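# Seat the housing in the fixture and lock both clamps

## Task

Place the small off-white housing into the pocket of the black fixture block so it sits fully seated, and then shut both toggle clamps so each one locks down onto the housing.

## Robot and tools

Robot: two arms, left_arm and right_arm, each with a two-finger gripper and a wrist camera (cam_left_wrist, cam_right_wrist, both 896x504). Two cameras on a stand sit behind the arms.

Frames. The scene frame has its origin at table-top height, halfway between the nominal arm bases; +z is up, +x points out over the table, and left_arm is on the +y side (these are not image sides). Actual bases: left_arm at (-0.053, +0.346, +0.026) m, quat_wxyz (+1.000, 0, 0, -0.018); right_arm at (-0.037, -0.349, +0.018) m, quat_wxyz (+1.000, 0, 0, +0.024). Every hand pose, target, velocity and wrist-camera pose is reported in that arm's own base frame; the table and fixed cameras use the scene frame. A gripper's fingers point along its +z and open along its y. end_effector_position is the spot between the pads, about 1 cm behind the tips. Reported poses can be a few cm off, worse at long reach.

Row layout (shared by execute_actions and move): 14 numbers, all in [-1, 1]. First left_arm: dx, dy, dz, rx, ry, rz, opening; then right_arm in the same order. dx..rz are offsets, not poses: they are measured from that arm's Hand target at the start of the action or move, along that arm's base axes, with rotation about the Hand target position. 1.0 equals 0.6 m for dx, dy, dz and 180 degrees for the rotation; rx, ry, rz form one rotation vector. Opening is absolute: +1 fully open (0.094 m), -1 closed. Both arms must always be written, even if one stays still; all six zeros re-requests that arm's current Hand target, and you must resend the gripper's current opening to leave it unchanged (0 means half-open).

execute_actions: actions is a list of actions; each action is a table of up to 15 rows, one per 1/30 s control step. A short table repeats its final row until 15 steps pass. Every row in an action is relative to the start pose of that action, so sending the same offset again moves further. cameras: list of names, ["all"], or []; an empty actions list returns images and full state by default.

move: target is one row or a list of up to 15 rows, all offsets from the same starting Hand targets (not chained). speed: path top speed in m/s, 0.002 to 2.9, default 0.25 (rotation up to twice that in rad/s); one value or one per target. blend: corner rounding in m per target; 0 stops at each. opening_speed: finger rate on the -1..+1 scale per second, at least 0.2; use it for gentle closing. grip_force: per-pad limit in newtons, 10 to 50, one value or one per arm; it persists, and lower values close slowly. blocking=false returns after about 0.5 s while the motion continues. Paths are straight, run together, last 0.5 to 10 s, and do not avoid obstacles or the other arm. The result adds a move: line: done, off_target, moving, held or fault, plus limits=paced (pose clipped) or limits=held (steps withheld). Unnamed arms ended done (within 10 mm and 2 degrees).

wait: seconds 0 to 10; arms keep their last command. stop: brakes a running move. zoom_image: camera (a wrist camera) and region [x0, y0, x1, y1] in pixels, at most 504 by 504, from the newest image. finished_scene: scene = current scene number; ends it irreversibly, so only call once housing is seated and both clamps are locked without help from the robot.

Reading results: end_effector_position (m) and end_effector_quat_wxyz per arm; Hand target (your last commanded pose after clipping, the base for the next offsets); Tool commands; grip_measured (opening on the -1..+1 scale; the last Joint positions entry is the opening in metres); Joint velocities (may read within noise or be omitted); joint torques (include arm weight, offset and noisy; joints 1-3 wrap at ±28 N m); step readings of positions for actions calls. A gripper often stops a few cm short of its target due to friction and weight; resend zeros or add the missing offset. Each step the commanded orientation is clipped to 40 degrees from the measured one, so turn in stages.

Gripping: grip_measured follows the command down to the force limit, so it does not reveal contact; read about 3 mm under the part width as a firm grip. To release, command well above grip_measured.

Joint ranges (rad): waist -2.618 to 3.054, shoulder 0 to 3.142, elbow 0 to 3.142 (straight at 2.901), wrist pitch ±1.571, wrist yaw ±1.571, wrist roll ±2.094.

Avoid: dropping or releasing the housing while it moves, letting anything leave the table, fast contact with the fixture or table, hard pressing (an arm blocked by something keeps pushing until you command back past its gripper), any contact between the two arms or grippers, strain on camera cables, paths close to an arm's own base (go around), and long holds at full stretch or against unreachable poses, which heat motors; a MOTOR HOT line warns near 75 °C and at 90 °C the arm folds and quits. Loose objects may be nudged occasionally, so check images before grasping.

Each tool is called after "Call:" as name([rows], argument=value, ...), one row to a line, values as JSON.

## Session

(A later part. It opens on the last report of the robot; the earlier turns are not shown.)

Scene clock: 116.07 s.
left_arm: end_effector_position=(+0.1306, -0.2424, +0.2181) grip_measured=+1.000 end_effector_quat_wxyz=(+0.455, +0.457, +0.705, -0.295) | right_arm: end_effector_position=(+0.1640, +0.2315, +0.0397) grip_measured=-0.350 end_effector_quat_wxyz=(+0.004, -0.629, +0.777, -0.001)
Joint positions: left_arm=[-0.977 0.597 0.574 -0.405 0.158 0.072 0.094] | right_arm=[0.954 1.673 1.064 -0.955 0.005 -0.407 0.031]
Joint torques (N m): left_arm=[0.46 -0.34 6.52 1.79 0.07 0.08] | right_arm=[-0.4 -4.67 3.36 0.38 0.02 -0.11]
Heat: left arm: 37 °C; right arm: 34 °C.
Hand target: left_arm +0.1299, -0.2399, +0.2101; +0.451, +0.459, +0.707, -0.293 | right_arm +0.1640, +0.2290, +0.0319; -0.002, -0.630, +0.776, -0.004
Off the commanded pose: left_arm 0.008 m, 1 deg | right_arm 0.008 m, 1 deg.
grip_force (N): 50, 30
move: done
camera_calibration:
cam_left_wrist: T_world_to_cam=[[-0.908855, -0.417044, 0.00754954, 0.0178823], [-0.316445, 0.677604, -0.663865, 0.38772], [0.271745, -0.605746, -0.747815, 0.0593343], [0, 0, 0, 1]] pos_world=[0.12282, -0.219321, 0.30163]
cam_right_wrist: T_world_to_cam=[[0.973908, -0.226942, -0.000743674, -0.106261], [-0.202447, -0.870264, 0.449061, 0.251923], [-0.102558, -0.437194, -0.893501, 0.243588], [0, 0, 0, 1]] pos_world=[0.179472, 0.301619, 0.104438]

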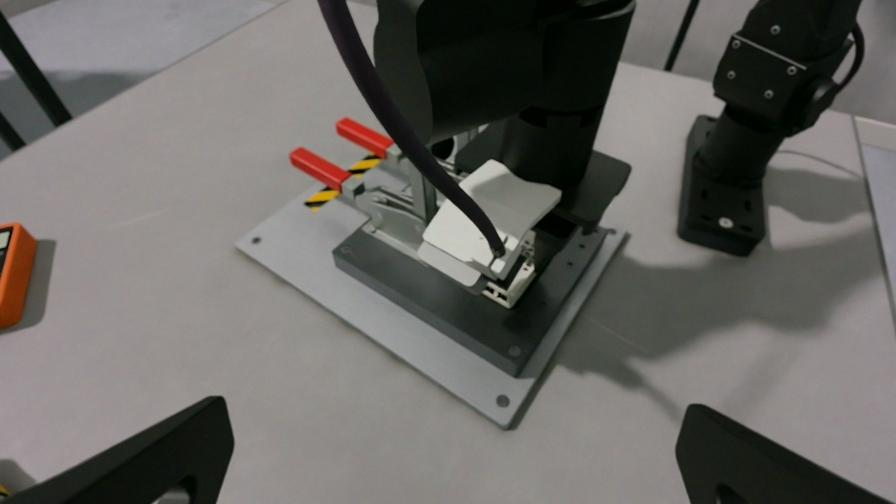

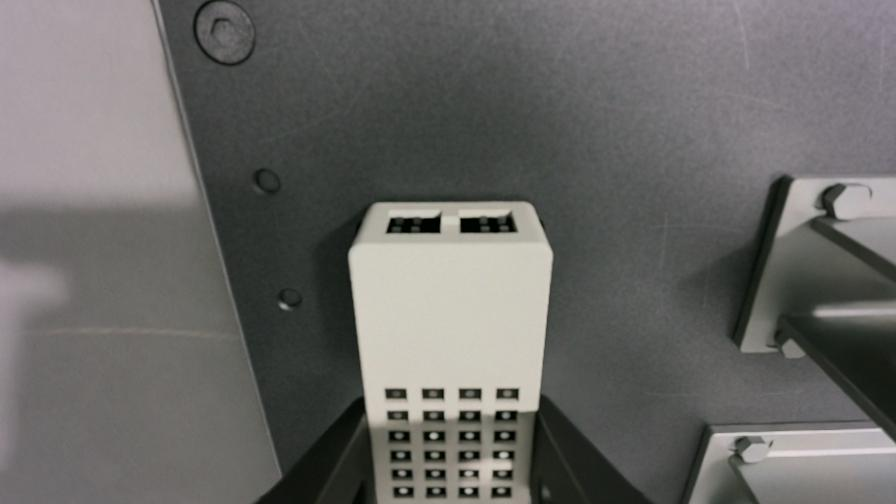

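Call:
move([
  [0,0,0,0,0,0,1,-0.018,-0.0045,0.055,0,0,0,-0.55],
  [0,0,0,0,0,0,1,-0.0017,-0.0082,0.055,0,0,0,-0.55],
  [0,0,0,0,0,0,1,-0.0017,-0.0082,0.0165,0,0,0,-0.55],
], speed=[0.06,0.06,0.06], cameras=["all"])

Call:
zoom_image(camera="cam_right_wrist", region=[340, 80, 580, 280])

Call:
zoom_image(camera="cam_left_wrist", region=[470, 220, 590, 310])

Scene clock: 128.60 s.
left_arm: end_effector_position=(+0.1306, -0.2424, +0.2181) grip_measured=+1.000 end_effector_quat_wxyz=(+0.455, +0.457, +0.705, -0.295) | right_arm: end_effector_position=(+0.1629, +0.2264, +0.0494) grip_measured=-0.350 end_effector_quat_wxyz=(+0.004, -0.629, +0.777, -0.002)
Joint positions: left_arm=[-0.977 0.597 0.574 -0.405 0.158 0.072 0.094] | right_arm=[0.947 1.643 1.072 -0.994 0.005 -0.414 0.031]
Joint torques (N m): left_arm=[0.54 -0.34 6.64 1.78 0.11 0.04] | right_arm=[-0.4 -4.55 3.41 0.35 0.01 -0.11]
Heat: left arm: 37 °C; right arm: 34 °C.
Hand target: left_arm +0.1299, -0.2399, +0.2101; +0.451, +0.459, +0.707, -0.293 | right_arm +0.1630, +0.2241, +0.0419; -0.002, -0.630, +0.776, -0.004
Off the commanded pose: left_arm 0.008 m, 1 deg | right_arm 0.008 m, 1 deg.
grip_force (N): 50, 30
move: done
camera_calibration:
cam_left_wrist: T_world_to_cam=[[-0.908855, -0.417044, 0.00754954, 0.0178823], [-0.316445, 0.677604, -0.663865, 0.38772], [0.271745, -0.605746, -0.747815, 0.0593343], [0, 0, 0, 1]] pos_world=[0.12282, -0.219321, 0.30163]
cam_right_wrist: T_world_to_cam=[[0.973915, -0.226913, -0.000523979, -0.106375], [-0.202462, -0.870008, 0.449551, 0.242777], [-0.102465, -0.437718, -0.893255, 0.250023], [0, 0, 0, 1]] pos_world=[0.178371, 0.29652, 0.114138]

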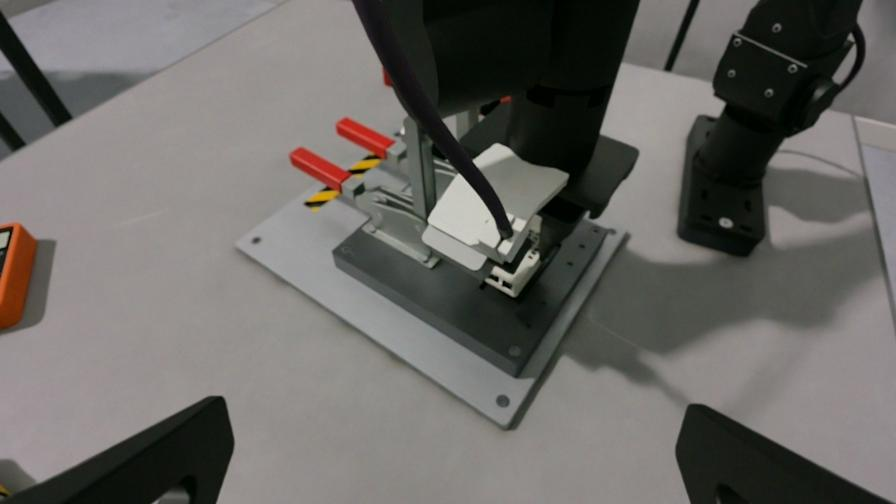

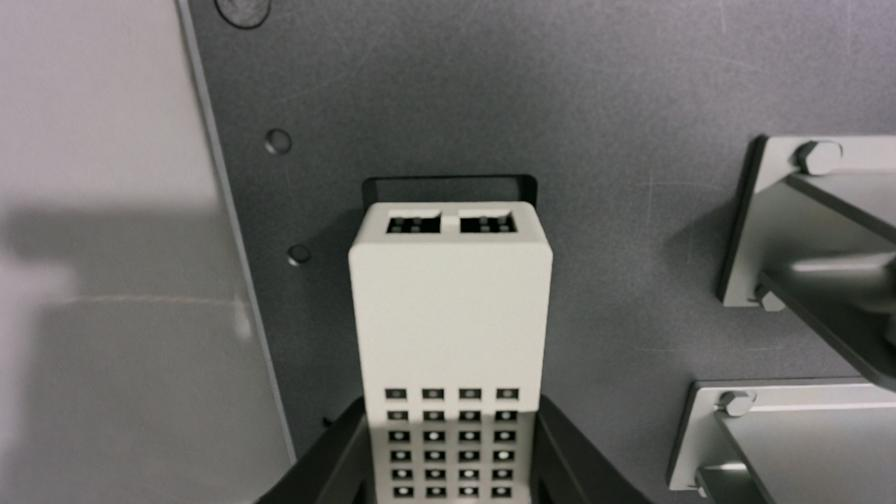

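Scaled by 2.100 from the camera's 896x504 image, which has a finer 1280x720 frame.

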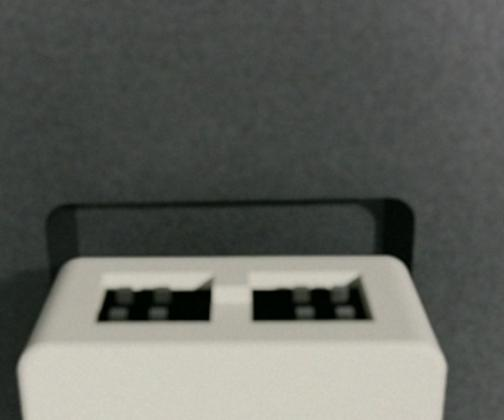

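Scaled by 4.200 from the camera's 896x504 image, which has a finer 1280x720 frame.

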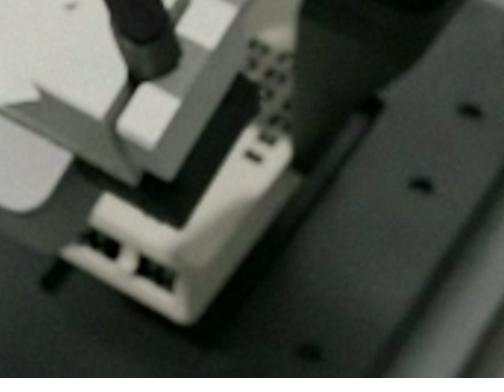

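Call:
move([
  [0,0,0,0,0,0,1,-0.0168,0.006,0.05,0,0,0,-0.55],
  [0,0,0,0,0,0,1,-0.0002,0.0022,0.05,0,0,0,-0.55],
  [0,0,0,0,0,0,1,-0.0002,0.0022,0,0,0,0,-0.55],
  [0,0,0,0,0,0,1,-0.0002,0.0022,-0.018,0,0,0,-0.55],
], speed=[0.06,0.06,0.06,0.03], blend=[0,0,0.003,0], cameras=["all"])

Call:
zoom_image(camera="cam_right_wrist", region=[340, 80, 580, 280])

Call:
zoom_image(camera="cam_left_wrist", region=[470, 220, 590, 310])

Scene clock: 132.97 s.
left_arm: end_effector_position=(+0.1306, -0.2424, +0.2181) grip_measured=+1.000 end_effector_quat_wxyz=(+0.455, +0.457, +0.705, -0.295) | right_arm: end_effector_position=(+0.1630, +0.2278, +0.0386) grip_measured=-0.350 end_effector_quat_wxyz=(+0.004, -0.629, +0.777, -0.002)
Joint positions: left_arm=[-0.977 0.597 0.574 -0.405 0.158 0.072 0.094] | right_arm=[0.95 1.662 1.047 -0.95 0.005 -0.411 0.031]
Joint torques (N m): left_arm=[0.62 -0.31 6.58 1.77 0.1 0.05] | right_arm=[-0.4 -4.59 3.34 0.39 0.01 -0.11]
Heat: left arm: 37 °C; right arm: 34 °C.
Hand target: left_arm +0.1299, -0.2399, +0.2101; +0.451, +0.459, +0.707, -0.293 | right_arm +0.1629, +0.2254, +0.0311; -0.002, -0.630, +0.776, -0.004
Off the commanded pose: left_arm 0.008 m, 1 deg | right_arm 0.008 m, 1 deg.
grip_force (N): 50, 30
move: done
camera_calibration:
cam_left_wrist: T_world_to_cam=[[-0.908855, -0.417044, 0.00754954, 0.0178823], [-0.316445, 0.677604, -0.663865, 0.38772], [0.271745, -0.605746, -0.747815, 0.0593343], [0, 0, 0, 1]] pos_world=[0.12282, -0.219321, 0.30163]
cam_right_wrist: T_world_to_cam=[[0.973904, -0.226962, -0.00012586, -0.106064], [-0.202668, -0.869907, 0.449652, 0.248934], [-0.102164, -0.437892, -0.893204, 0.241025], [0, 0, 0, 1]] pos_world=[0.178371, 0.29802, 0.103338]

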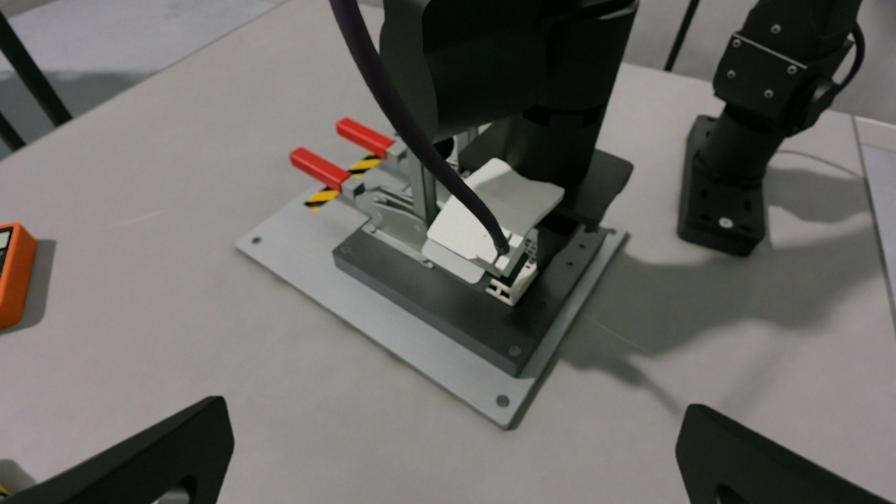

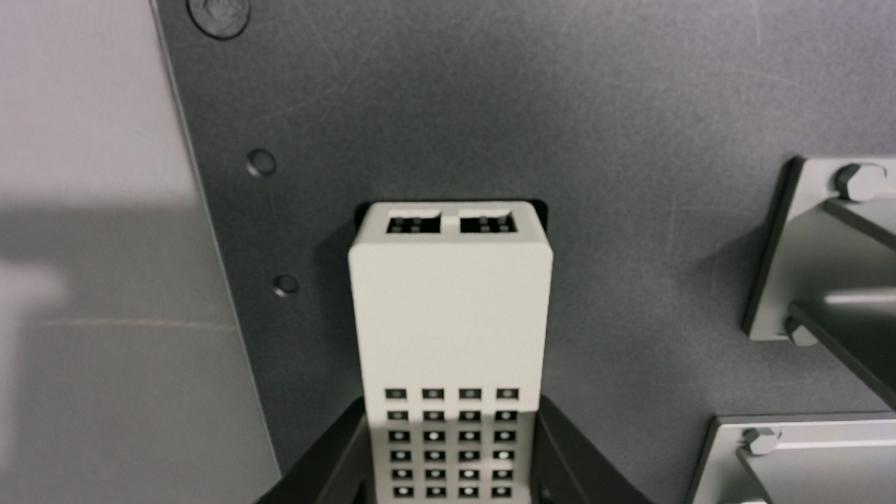

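Scaled by 2.100 from the camera's 896x504 image, which has a finer 1280x720 frame.

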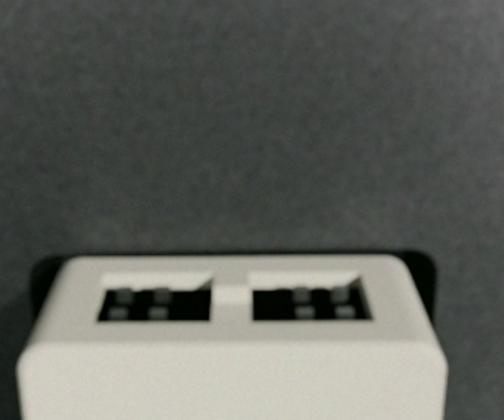

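Scaled by 4.200 from the camera's 896x504 image, which has a finer 1280x720 frame.

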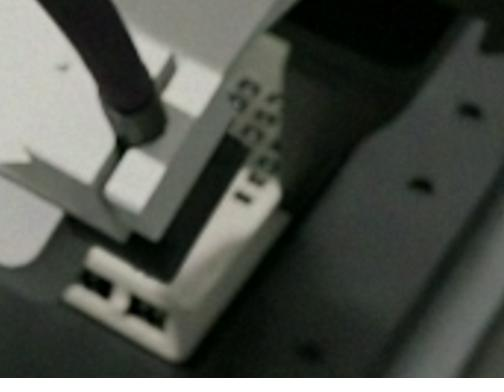

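Call:
move(target=[0,0,0,0,0,0,1,0,0,-0.007,0,0,0,-0.55], speed=0.02, cameras=["all"])

Call:
zoom_image(camera="cam_right_wrist", region=[340, 80, 580, 280])

Call:
zoom_image(camera="cam_left_wrist", region=[470, 220, 590, 310])

Scene clock: 134.77 s.
left_arm: end_effector_position=(+0.1306, -0.2424, +0.2181) grip_measured=+1.000 end_effector_quat_wxyz=(+0.455, +0.457, +0.705, -0.295) | right_arm: end_effector_position=(+0.1637, +0.2288, +0.0369) grip_measured=-0.350 end_effector_quat_wxyz=(+0.006, -0.629, +0.777, -0.001)
Joint positions: left_arm=[-0.977 0.597 0.574 -0.405 0.158 0.072 0.094] | right_arm=[0.95 1.663 1.041 -0.937 0.005 -0.411 0.031]
Joint torques (N m): left_arm=[0.55 -0.31 6.54 1.78 0.09 0.03] | right_arm=[-0.39 -4.14 2.99 0.39 0.01 -0.11]
Heat: left arm: 37 °C; right arm: 34 °C.
Hand target: left_arm +0.1299, -0.2399, +0.2101; +0.451, +0.459, +0.707, -0.293 | right_arm +0.1629, +0.2254, +0.0268; -0.002, -0.630, +0.776, -0.004
Off the commanded pose: left_arm 0.008 m, 1 deg | right_arm 0.011 m, 1 deg.
grip_force (N): 50, 30
move: off_target (right_arm)
camera_calibration:
cam_left_wrist: T_world_to_cam=[[-0.908855, -0.417044, 0.00754954, 0.0178823], [-0.316445, 0.677604, -0.663865, 0.38772], [0.271745, -0.605746, -0.747815, 0.0593343], [0, 0, 0, 1]] pos_world=[0.12282, -0.219321, 0.30163]
cam_right_wrist: T_world_to_cam=[[0.973906, -0.226943, 0.0020429, -0.10664], [-0.204126, -0.871983, 0.444948, 0.251496], [-0.0991965, -0.433754, -0.895554, 0.238652], [0, 0, 0, 1]] pos_world=[0.178868, 0.298615, 0.102041]

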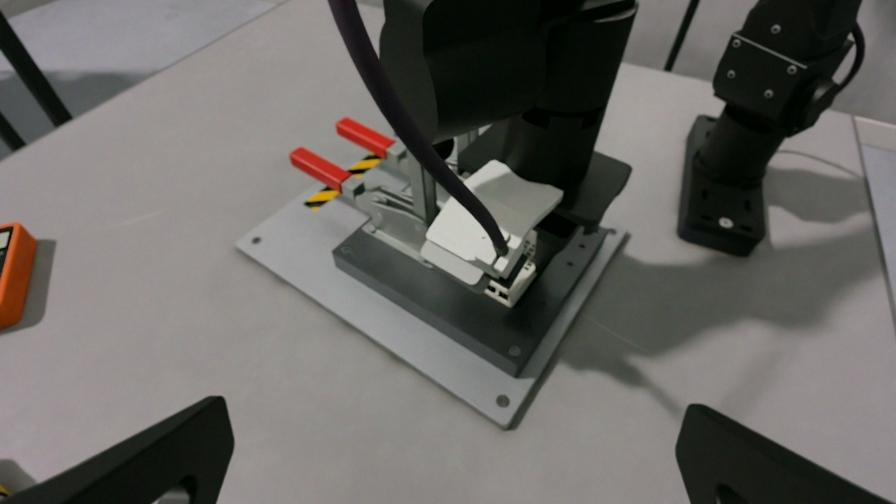

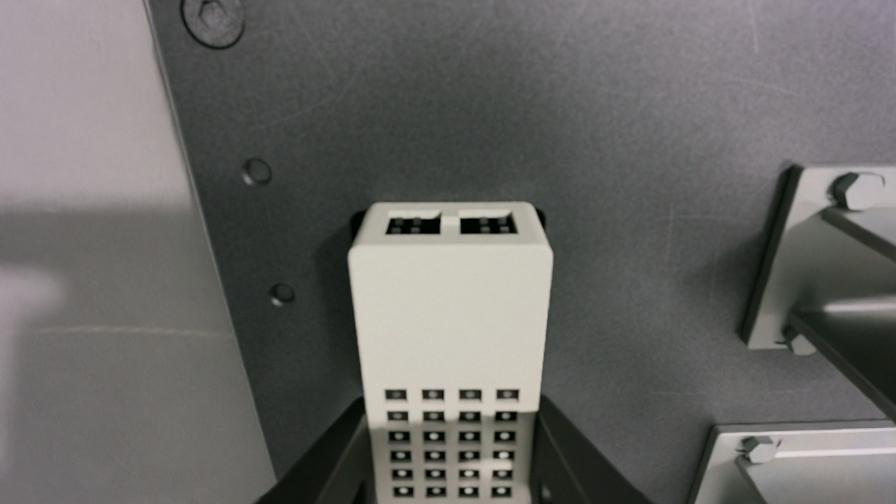

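Scaled by 2.100 from the camera's 896x504 image, which has a finer 1280x720 frame.

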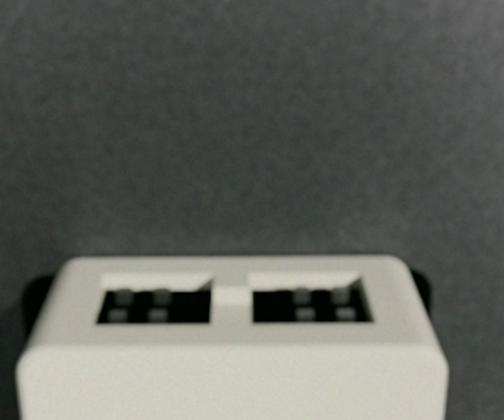

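Scaled by 4.200 from the camera's 896x504 image, which has a finer 1280x720 frame.

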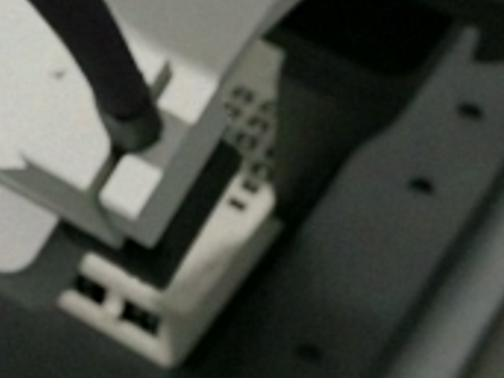

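Call:
move([
  [0,0,0,0,0,0,1,-0.0004,-0.0017,0.006,0,0,0,-0.55],
  [0,0,0,0,0,0,1,-0.0004,-0.0017,0.006,0,0,0,-0.1],
], speed=0.02, opening_speed=0.4, cameras=["all"])

Call:
zoom_image(camera="cam_right_wrist", region=[300, 180, 600, 504])

Call:
zoom_image(camera="cam_left_wrist", region=[470, 220, 590, 310])

Scene clock: 138.80 s.
left_arm: end_effector_position=(+0.1306, -0.2424, +0.2181) grip_measured=+1.000 end_effector_quat_wxyz=(+0.455, +0.457, +0.705, -0.295) | right_arm: end_effector_position=(+0.1637, +0.2288, +0.0369) grip_measured=-0.103 end_effector_quat_wxyz=(+0.006, -0.630, +0.777, -0.001)
Joint positions: left_arm=[-0.977 0.597 0.574 -0.405 0.158 0.072 0.094] | right_arm=[0.95 1.663 1.041 -0.937 0.005 -0.412 0.042]
Joint torques (N m): left_arm=[0.65 -0.25 6.72 1.78 0.09 0.05] | right_arm=[-0.53 -4.88 3.38 0.27 0.01 -0.11]
Heat: left arm: 37 °C; right arm: 33 °C.
Hand target: left_arm +0.1299, -0.2399, +0.2101; +0.451, +0.459, +0.707, -0.293 | right_arm +0.1626, +0.2244, +0.0304; -0.002, -0.630, +0.776, -0.004
Off the commanded pose: left_arm 0.008 m, 1 deg | right_arm 0.008 m, 1 deg.
grip_force (N): 50, 30
move: done
camera_calibration:
cam_left_wrist: T_world_to_cam=[[-0.908855, -0.417044, 0.00754954, 0.0178823], [-0.316445, 0.677604, -0.663865, 0.38772], [0.271745, -0.605746, -0.747815, 0.0593343], [0, 0, 0, 1]] pos_world=[0.12282, -0.219321, 0.30163]
cam_right_wrist: T_world_to_cam=[[0.974239, -0.225507, 0.00204259, -0.107031], [-0.202834, -0.872256, 0.445004, 0.251321], [-0.0985696, -0.433954, -0.895526, 0.238587], [0, 0, 0, 1]] pos_world=[0.178767, 0.298616, 0.102041]

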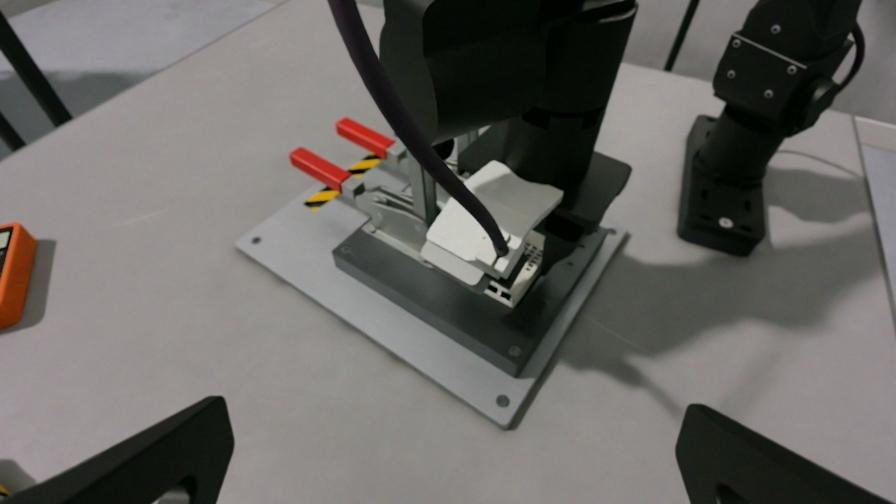

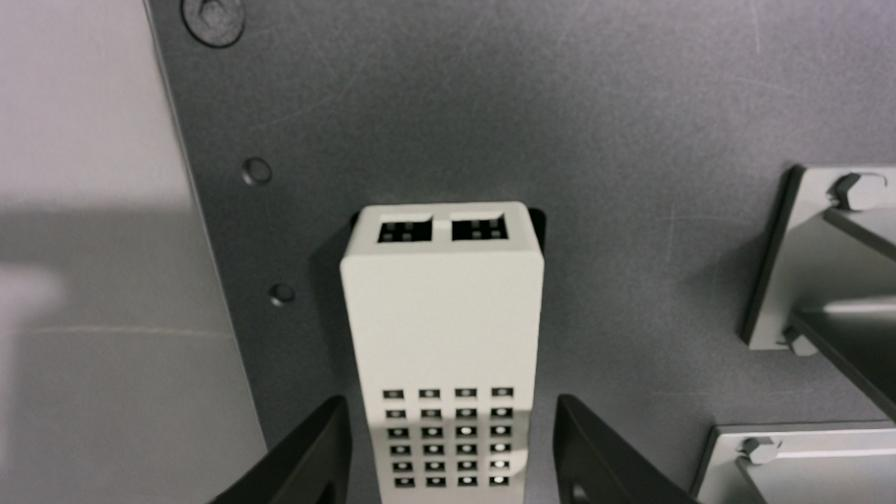

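Scaled by 1.556 from the camera's 896x504 image, which has a finer 1280x720 frame.

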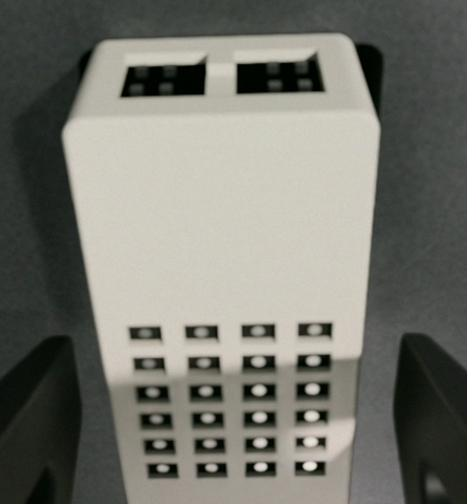

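Scaled by 4.200 from the camera's 896x504 image, which has a finer 1280x720 frame.

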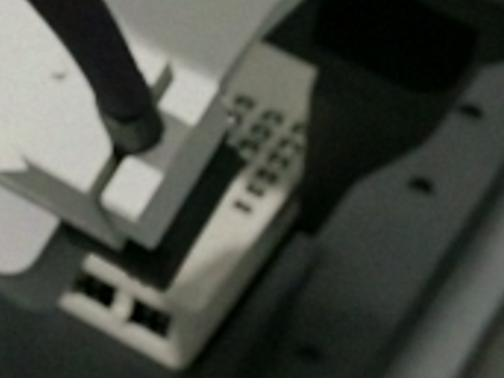

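Call:
move([
  [0,0,0,0,0,0,1,0,0,0.04,0,0,0,0.1],
  [0,0,0,0,0,0,1,-0.0125,-0.0588,0.12,0,0,0,0.3],
], speed=[0.05,0.15], cameras=["all"])

Call:
zoom_image(camera="cam_right_wrist", region=[340, 80, 580, 280])

Call:
zoom_image(camera="cam_left_wrist", region=[440, 180, 640, 320])

Scene clock: 142.07 s.
left_arm: end_effector_position=(+0.1306, -0.2424, +0.2181) grip_measured=+1.000 end_effector_quat_wxyz=(+0.455, +0.457, +0.705, -0.295) | right_arm: end_effector_position=(+0.1494, +0.1843, +0.0906) grip_measured=+0.297 end_effector_quat_wxyz=(-0.022, -0.629, +0.777, -0.008)
Joint positions: left_arm=[-0.977 0.597 0.574 -0.405 0.158 0.072 0.094] | right_arm=[0.89 1.495 1.092 -1.214 0.006 -0.471 0.061]
Joint torques (N m): left_arm=[0.59 -0.32 6.58 1.79 0.09 0.03] | right_arm=[-0.47 -5.98 6.97 0.02 0.02 -0.11]
Heat: left arm: 38 °C; right arm: 34 °C.
Hand target: left_arm +0.1299, -0.2399, +0.2101; +0.451, +0.459, +0.707, -0.293 | right_arm +0.1551, +0.1890, +0.1024; -0.002, -0.630, +0.776, -0.004
Off the commanded pose: left_arm 0.008 m, 1 deg | right_arm 0.014 m, 2 deg.
grip_force (N): 50, 30
move: off_target (right_arm); target 2's new opening was sent with right_arm's hand 0.014 m and 2 deg from that target
camera_calibration:
cam_left_wrist: T_world_to_cam=[[-0.908855, -0.417044, 0.00754954, 0.0178823], [-0.316445, 0.677604, -0.663865, 0.38772], [0.271745, -0.605746, -0.747815, 0.0593343], [0, 0, 0, 1]] pos_world=[0.12282, -0.219321, 0.30163]
cam_right_wrist: T_world_to_cam=[[0.973548, -0.227376, -0.0224597, -0.100531], [-0.187294, -0.850482, 0.491529, 0.175201], [-0.130863, -0.47432, -0.870572, 0.276006], [0, 0, 0, 1]] pos_world=[0.166804, 0.257062, 0.151909]

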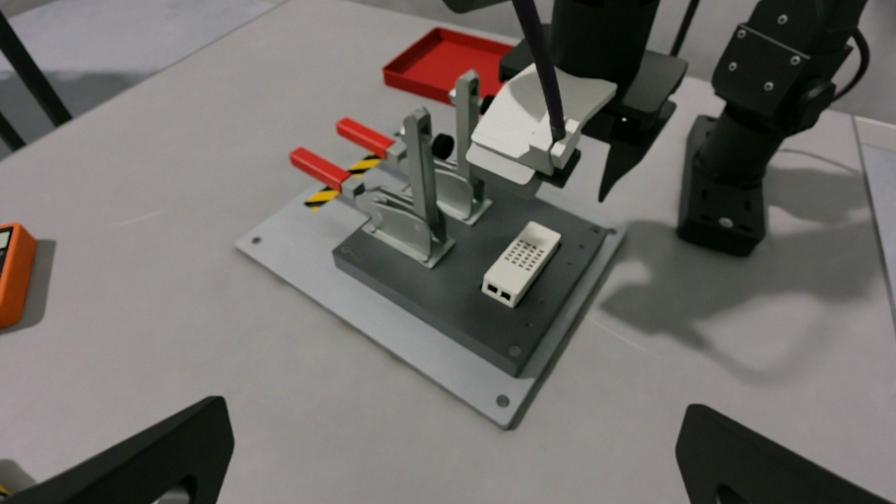

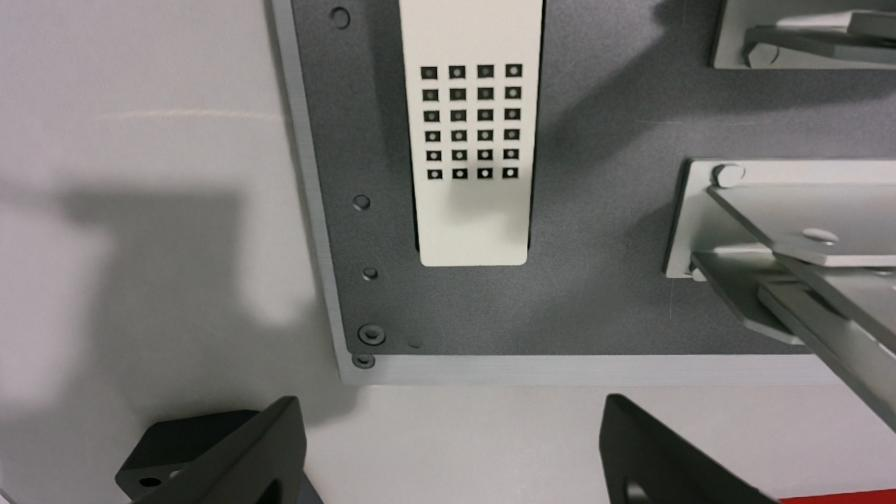

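Scaled by 2.100 from the camera's 896x504 image, which has a finer 1280x720 frame.

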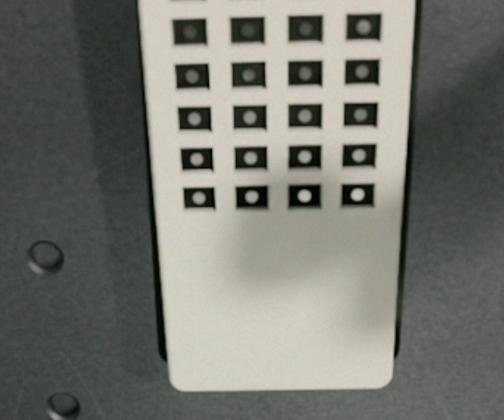

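Scaled by 2.520 from the camera's 896x504 image, which has a finer 1280x720 frame.

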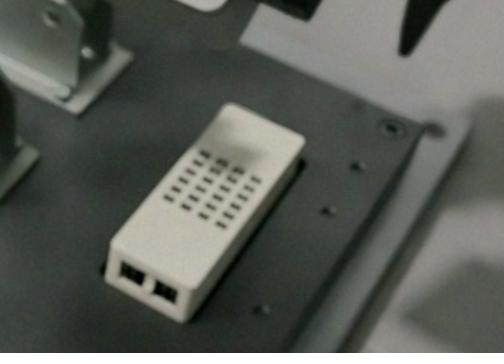

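Call:
move([
  [0,0,0,0,0,0,1,-0.0037,0.0627,-0.0607,0,0,0,0.3],
  [0,0,0,0,0,0,1,0.0125,0.059,-0.0607,0,0,0,0.3],
  [0,0,0,0,0,0,1,0.0125,0.059,-0.1135,0,0,0,0.3],
], speed=[0.1,0.06,0.05], cameras=["all"])

Call:
zoom_image(camera="cam_right_wrist", region=[300, 180, 600, 504])

Scene clock: 147.23 s.
left_arm: end_effector_position=(+0.1306, -0.2424, +0.2181) grip_measured=+1.000 end_effector_quat_wxyz=(+0.455, +0.457, +0.705, -0.295) | right_arm: end_effector_position=(+0.1627, +0.2266, +0.0417) grip_measured=+0.297 end_effector_quat_wxyz=(+0.003, -0.629, +0.778, -0.002)
Joint positions: left_arm=[-0.977 0.597 0.574 -0.405 0.158 0.072 0.094] | right_arm=[0.948 1.654 1.052 -0.963 0.006 -0.412 0.061]
Joint torques (N m): left_arm=[0.53 -0.32 6.65 1.78 0.09 0.07] | right_arm=[-0.38 -4.6 3.41 0.35 0.01 -0.11]
Heat: left arm: 38 °C; right arm: 34 °C.
Hand target: left_arm +0.1299, -0.2399, +0.2101; +0.451, +0.459, +0.707, -0.293 | right_arm +0.1627, +0.2245, +0.0344; -0.002, -0.630, +0.776, -0.003
Off the commanded pose: left_arm 0.008 m, 1 deg | right_arm 0.008 m, 1 deg.
grip_force (N): 50, 30
move: done
camera_calibration:
cam_left_wrist: T_world_to_cam=[[-0.908855, -0.417044, 0.00754954, 0.0178823], [-0.316445, 0.677604, -0.663865, 0.38772], [0.271745, -0.605746, -0.747815, 0.0593343], [0, 0, 0, 1]] pos_world=[0.12282, -0.219321, 0.30163]
cam_right_wrist: T_world_to_cam=[[0.97381, -0.227362, -0.000217143, -0.105996], [-0.202863, -0.869309, 0.450719, 0.246245], [-0.102665, -0.438871, -0.892666, 0.243482], [0, 0, 0, 1]] pos_world=[0.178172, 0.296821, 0.106337]

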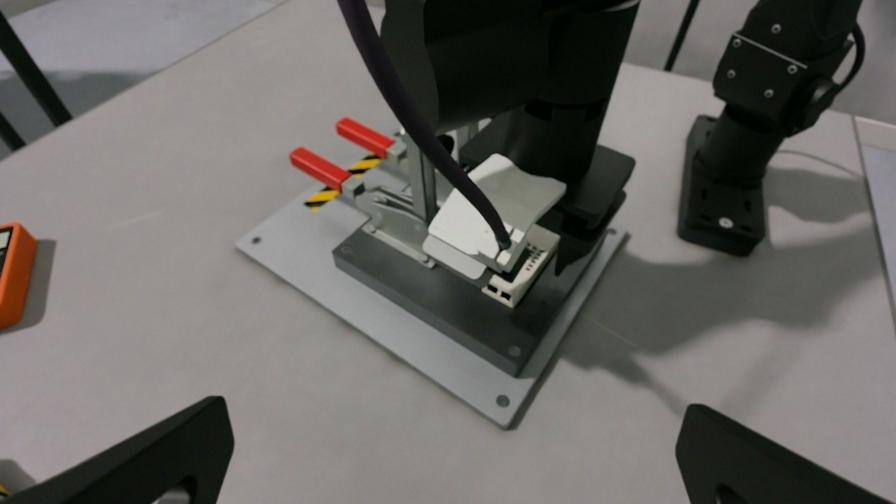

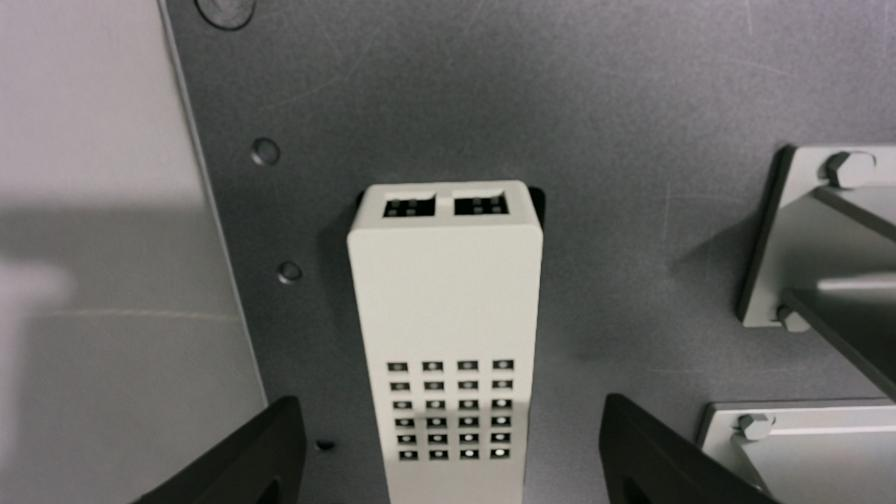

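Scaled by 1.556 from the camera's 896x504 image, which has a finer 1280x720 frame.

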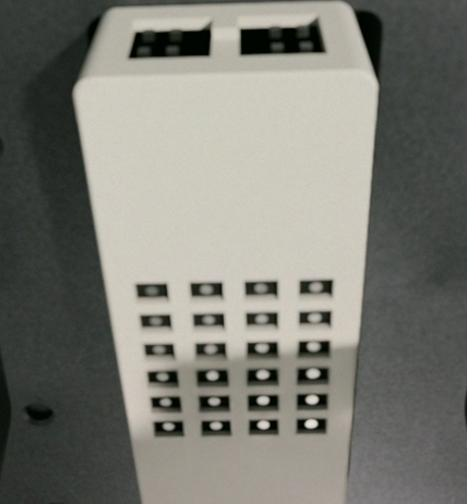

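Call:
move([
  [0,0,0,0,0,0,1,0,0,0,0,0,0,-0.55],
  [0,0,0,0,0,0,1,0,0,0.025,0,0,0,-0.55],
], speed=0.05, opening_speed=0.4, cameras=["all"])

Call:
zoom_image(camera="cam_right_wrist", region=[340, 80, 580, 280])

Call:
zoom_image(camera="cam_left_wrist", region=[470, 220, 590, 310])

Scene clock: 152.23 s.
left_arm: end_effector_position=(+0.1306, -0.2424, +0.2181) grip_measured=+1.000 end_effector_quat_wxyz=(+0.455, +0.457, +0.705, -0.295) | right_arm: end_effector_position=(+0.1589, +0.2201, +0.0428) grip_measured=-0.547 end_effector_quat_wxyz=(-0.011, -0.629, +0.777, -0.008)
Joint positions: left_arm=[-0.977 0.597 0.574 -0.405 0.158 0.072 0.094] | right_arm=[0.948 1.654 1.055 -0.998 0.009 -0.413 0.021]
Joint torques (N m): left_arm=[0.55 -0.36 6.49 1.8 0.1 0.07] | right_arm=[-0.38 -6.05 6.02 0.09 -0.02 -0.09]
Heat: left arm: 38 °C; right arm: 34 °C.
Hand target: left_arm +0.1299, -0.2399, +0.2101; +0.451, +0.459, +0.707, -0.293 | right_arm +0.1627, +0.2245, +0.0494; -0.002, -0.630, +0.776, -0.004
Off the commanded pose: left_arm 0.008 m, 1 deg | right_arm 0.009 m, 1 deg.
grip_force (N): 50, 30
move: done
camera_calibration:
cam_left_wrist: T_world_to_cam=[[-0.908855, -0.417044, 0.00754954, 0.0178823], [-0.316445, 0.677604, -0.663865, 0.38772], [0.271745, -0.605746, -0.747815, 0.0593343], [0, 0, 0, 1]] pos_world=[0.12282, -0.219321, 0.30163]
cam_right_wrist: T_world_to_cam=[[0.973925, -0.226702, -0.00875881, -0.103586], [-0.1952, -0.857015, 0.476889, 0.234279], [-0.115618, -0.462744, -0.87892, 0.24798], [0, 0, 0, 1]] pos_world=[0.175287, 0.292049, 0.105322]

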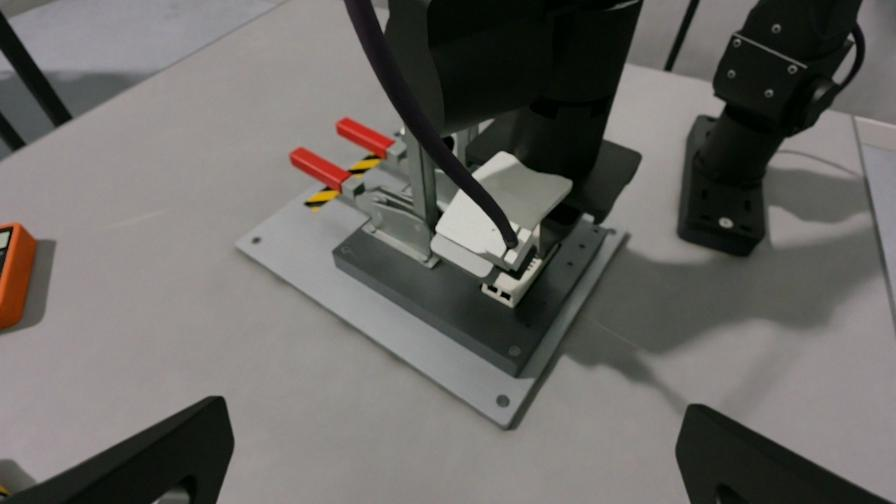

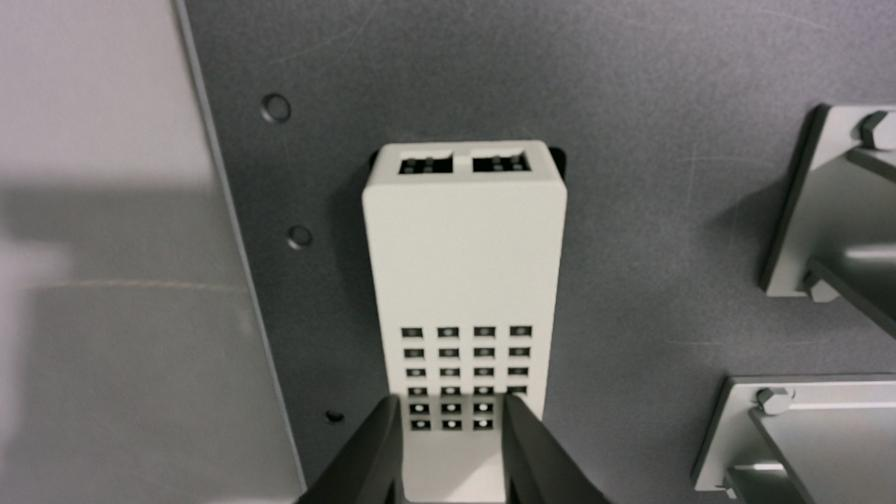

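Scaled by 2.100 from the camera's 896x504 image, which has a finer 1280x720 frame.

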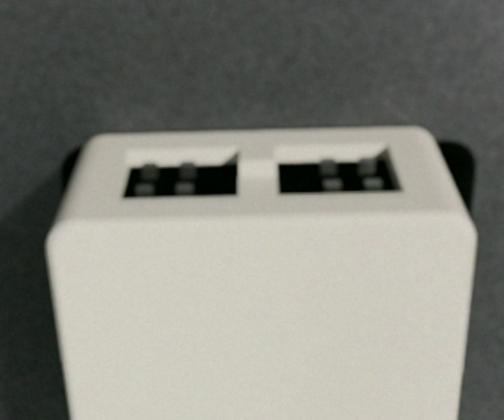

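Scaled by 4.200 from the camera's 896x504 image, which has a finer 1280x720 frame.

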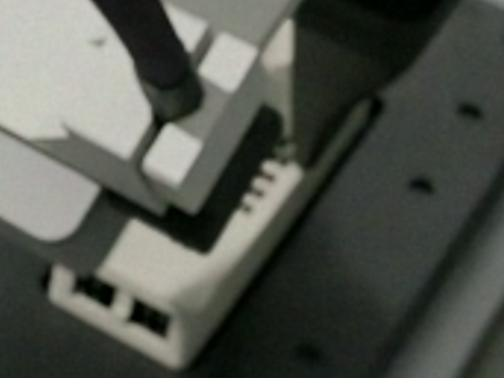

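Call:
move([
  [0,0,0,0,0,0,1,0,0,0.03,0,0,0,0.3],
  [0,0,0,0,0,0,1,-0.0162,0.0037,0.03,0,0,0,0.3],
  [0,0,0,0,0,0,1,0,0,0.03,0,0,0,0.3],
  [0,0,0,0,0,0,1,0,0,-0.04,0,0,0,0.3],
], speed=0.06, cameras=["all"])

Call:
zoom_image(camera="cam_left_wrist", region=[470, 220, 590, 310])

Scene clock: 162.57 s.
left_arm: end_effector_position=(+0.1306, -0.2424, +0.2181) grip_measured=+1.000 end_effector_quat_wxyz=(+0.455, +0.457, +0.705, -0.295) | right_arm: end_effector_position=(+0.1632, +0.2263, +0.0325) grip_measured=+0.297 end_effector_quat_wxyz=(+0.003, -0.629, +0.778, -0.004)
Joint positions: left_arm=[-0.977 0.597 0.574 -0.405 0.158 0.072 0.094] | right_arm=[0.948 1.669 1.028 -0.926 0.009 -0.412 0.061]
Joint torques (N m): left_arm=[0.44 -0.31 6.67 1.8 0.1 0.03] | right_arm=[-0.39 -4.66 3.36 0.35 -0.03 -0.11]
Heat: left arm: 38 °C; right arm: 35 °C.
Hand target: left_arm +0.1299, -0.2399, +0.2101; +0.451, +0.459, +0.707, -0.293 | right_arm +0.1627, +0.2245, +0.0254; -0.002, -0.630, +0.776, -0.004
Off the commanded pose: left_arm 0.008 m, 1 deg | right_arm 0.007 m, 1 deg.
grip_force (N): 50, 30
move: done
camera_calibration:
cam_left_wrist: T_world_to_cam=[[-0.908855, -0.417044, 0.00754954, 0.0178823], [-0.316445, 0.677604, -0.663865, 0.38772], [0.271745, -0.605746, -0.747815, 0.0593343], [0, 0, 0, 1]] pos_world=[0.12282, -0.219321, 0.30163]
cam_right_wrist: T_world_to_cam=[[0.973812, -0.227339, 0.00264806, -0.106716], [-0.203894, -0.868114, 0.452554, 0.249997], [-0.100584, -0.441243, -0.891733, 0.235376], [0, 0, 0, 1]] pos_world=[0.178569, 0.296624, 0.0970382]

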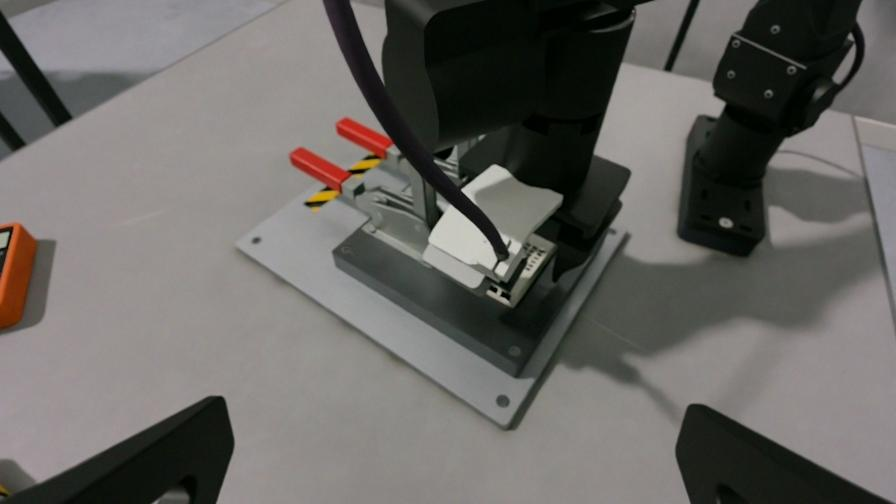

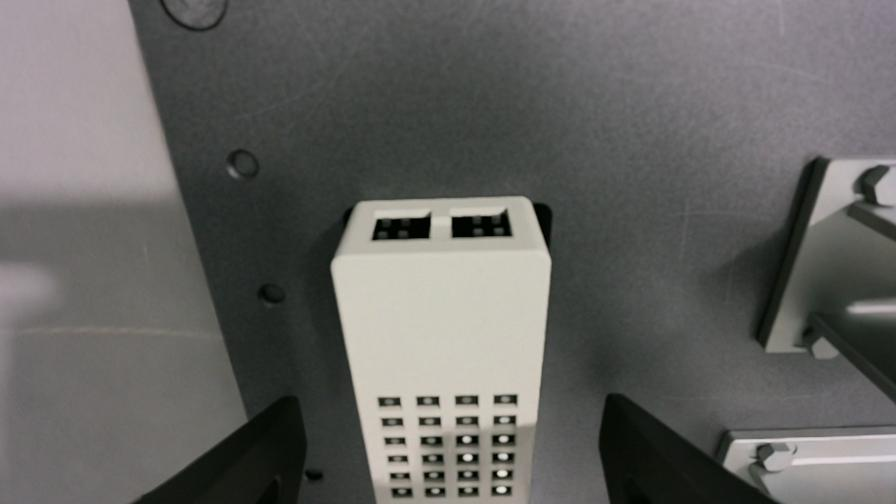

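Scaled by 4.200 from the camera's 896x504 image, which has a finer 1280x720 frame.

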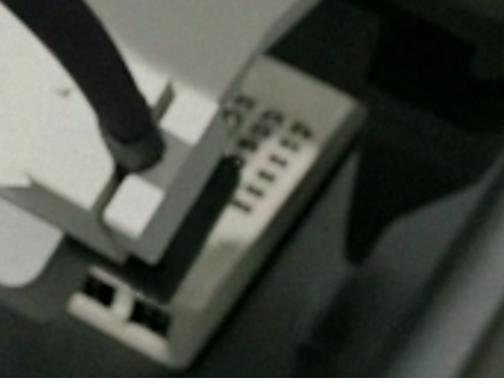

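Fingers straddle the housing now. Close, then lift slightly.

Call:
move(target=[0,0,0,0,0,0,1,0,0,0,0,0,0,-0.55], opening_speed=0.4)

Call:
move([
  [0,0,0,0,0,0,1,0,0,0.05,0,0,0,-0.55],
  [0,0,0,0,0,0,1,-0.0174,-0.0013,0.05,0,0,0,-0.55],
  [0,0,0,0,0,0,1,-0.0012,-0.005,0.05,0,0,0,-0.55],
  [0,0,0,0,0,0,1,-0.0012,-0.005,0.012,0,0,0,-0.55],
], speed=0.06, cameras=["all"])

Call:
zoom_image(camera="cam_right_wrist", region=[340, 80, 580, 280])

Call:
zoom_image(camera="cam_left_wrist", region=[470, 220, 590, 310])

Scene clock: 165.77 s.
left_arm: end_effector_position=(+0.1306, -0.2424, +0.2181) grip_measured=+1.000 end_effector_quat_wxyz=(+0.455, +0.457, +0.705, -0.295) | right_arm: end_effector_position=(+0.1633, +0.2263, +0.0325) grip_measured=-0.349 end_effector_quat_wxyz=(+0.003, -0.629, +0.777, -0.004)
Joint positions: left_arm=[-0.977 0.597 0.574 -0.405 0.158 0.072 0.094] | right_arm=[0.948 1.669 1.028 -0.926 0.009 -0.413 0.031]
Joint torques (N m): left_arm=[0.4 -0.29 6.67 1.78 0.07 0.04] | right_arm=[-0.39 -4.66 3.37 0.34 -0.03 -0.09]
Heat: left arm: 38 °C; right arm: 35 °C.
Hand target: left_arm +0.1299, -0.2399, +0.2101; +0.451, +0.459, +0.707, -0.293 | right_arm +0.1627, +0.2245, +0.0254; -0.002, -0.630, +0.776, -0.004
Off the commanded pose: left_arm 0.008 m, 1 deg | right_arm 0.007 m, 1 deg.
grip_force (N): 50, 30
move: done

Scene clock: 168.77 s.
left_arm: end_effector_position=(+0.1306, -0.2424, +0.2181) grip_measured=+1.000 end_effector_quat_wxyz=(+0.455, +0.457, +0.705, -0.295) | right_arm: end_effector_position=(+0.1632, +0.2229, +0.0405) grip_measured=-0.349 end_effector_quat_wxyz=(+0.005, -0.629, +0.778, -0.006)
Joint positions: left_arm=[-0.977 0.597 0.574 -0.405 0.158 0.072 0.094] | right_arm=[0.944 1.644 1.035 -0.955 0.014 -0.416 0.031]
Joint torques (N m): left_arm=[0.69 -0.34 6.54 1.79 0.1 0.04] | right_arm=[-0.38 -4.31 3.38 0.37 -0.08 -0.11]
Heat: left arm: 38 °C; right arm: 35 °C.
Hand target: left_arm +0.1299, -0.2399, +0.2101; +0.451, +0.459, +0.707, -0.293 | right_arm +0.1618, +0.2214, +0.0325; -0.002, -0.630, +0.776, -0.004
Off the commanded pose: left_arm 0.008 m, 1 deg | right_arm 0.008 m, 1 deg.
grip_force (N): 50, 30
move: done
camera_calibration:
cam_left_wrist: T_world_to_cam=[[-0.908855, -0.417044, 0.00754954, 0.0178823], [-0.316445, 0.677604, -0.663865, 0.38772], [0.271745, -0.605746, -0.747815, 0.0593343], [0, 0, 0, 1]] pos_world=[0.12282, -0.219321, 0.30163]
cam_right_wrist: T_world_to_cam=[[0.973775, -0.227371, 0.0080131, -0.10764], [-0.206387, -0.867988, 0.451666, 0.243929], [-0.0957403, -0.441475, -0.892151, 0.240265], [0, 0, 0, 1]] pos_world=[0.178163, 0.293324, 0.105041]

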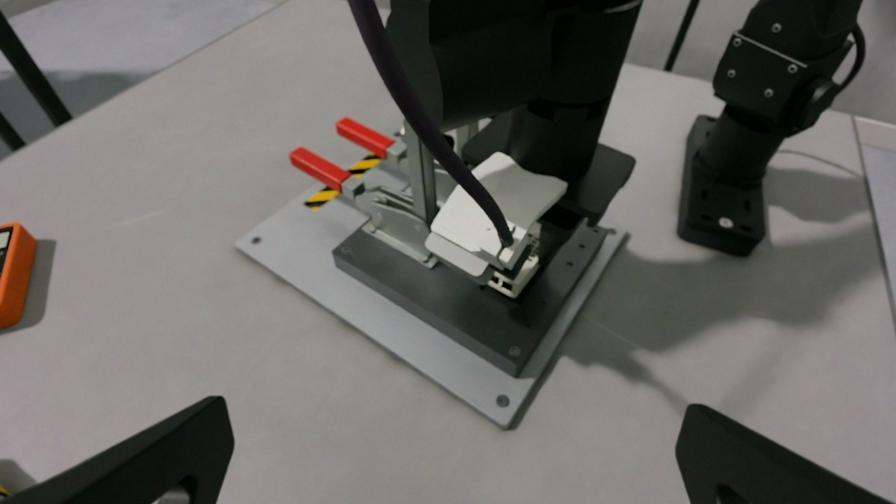

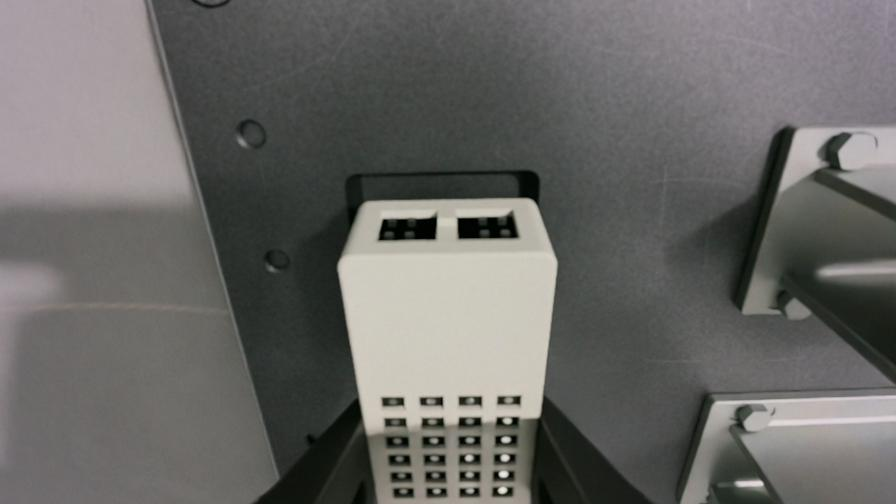

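Scaled by 2.100 from the camera's 896x504 image, which has a finer 1280x720 frame.

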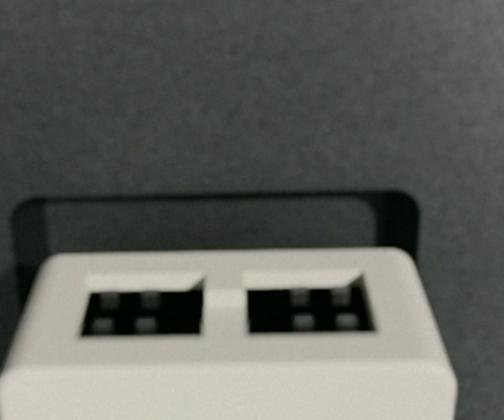

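Scaled by 4.200 from the camera's 896x504 image, which has a finer 1280x720 frame.

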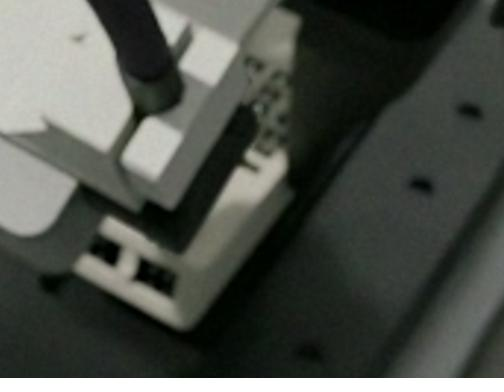

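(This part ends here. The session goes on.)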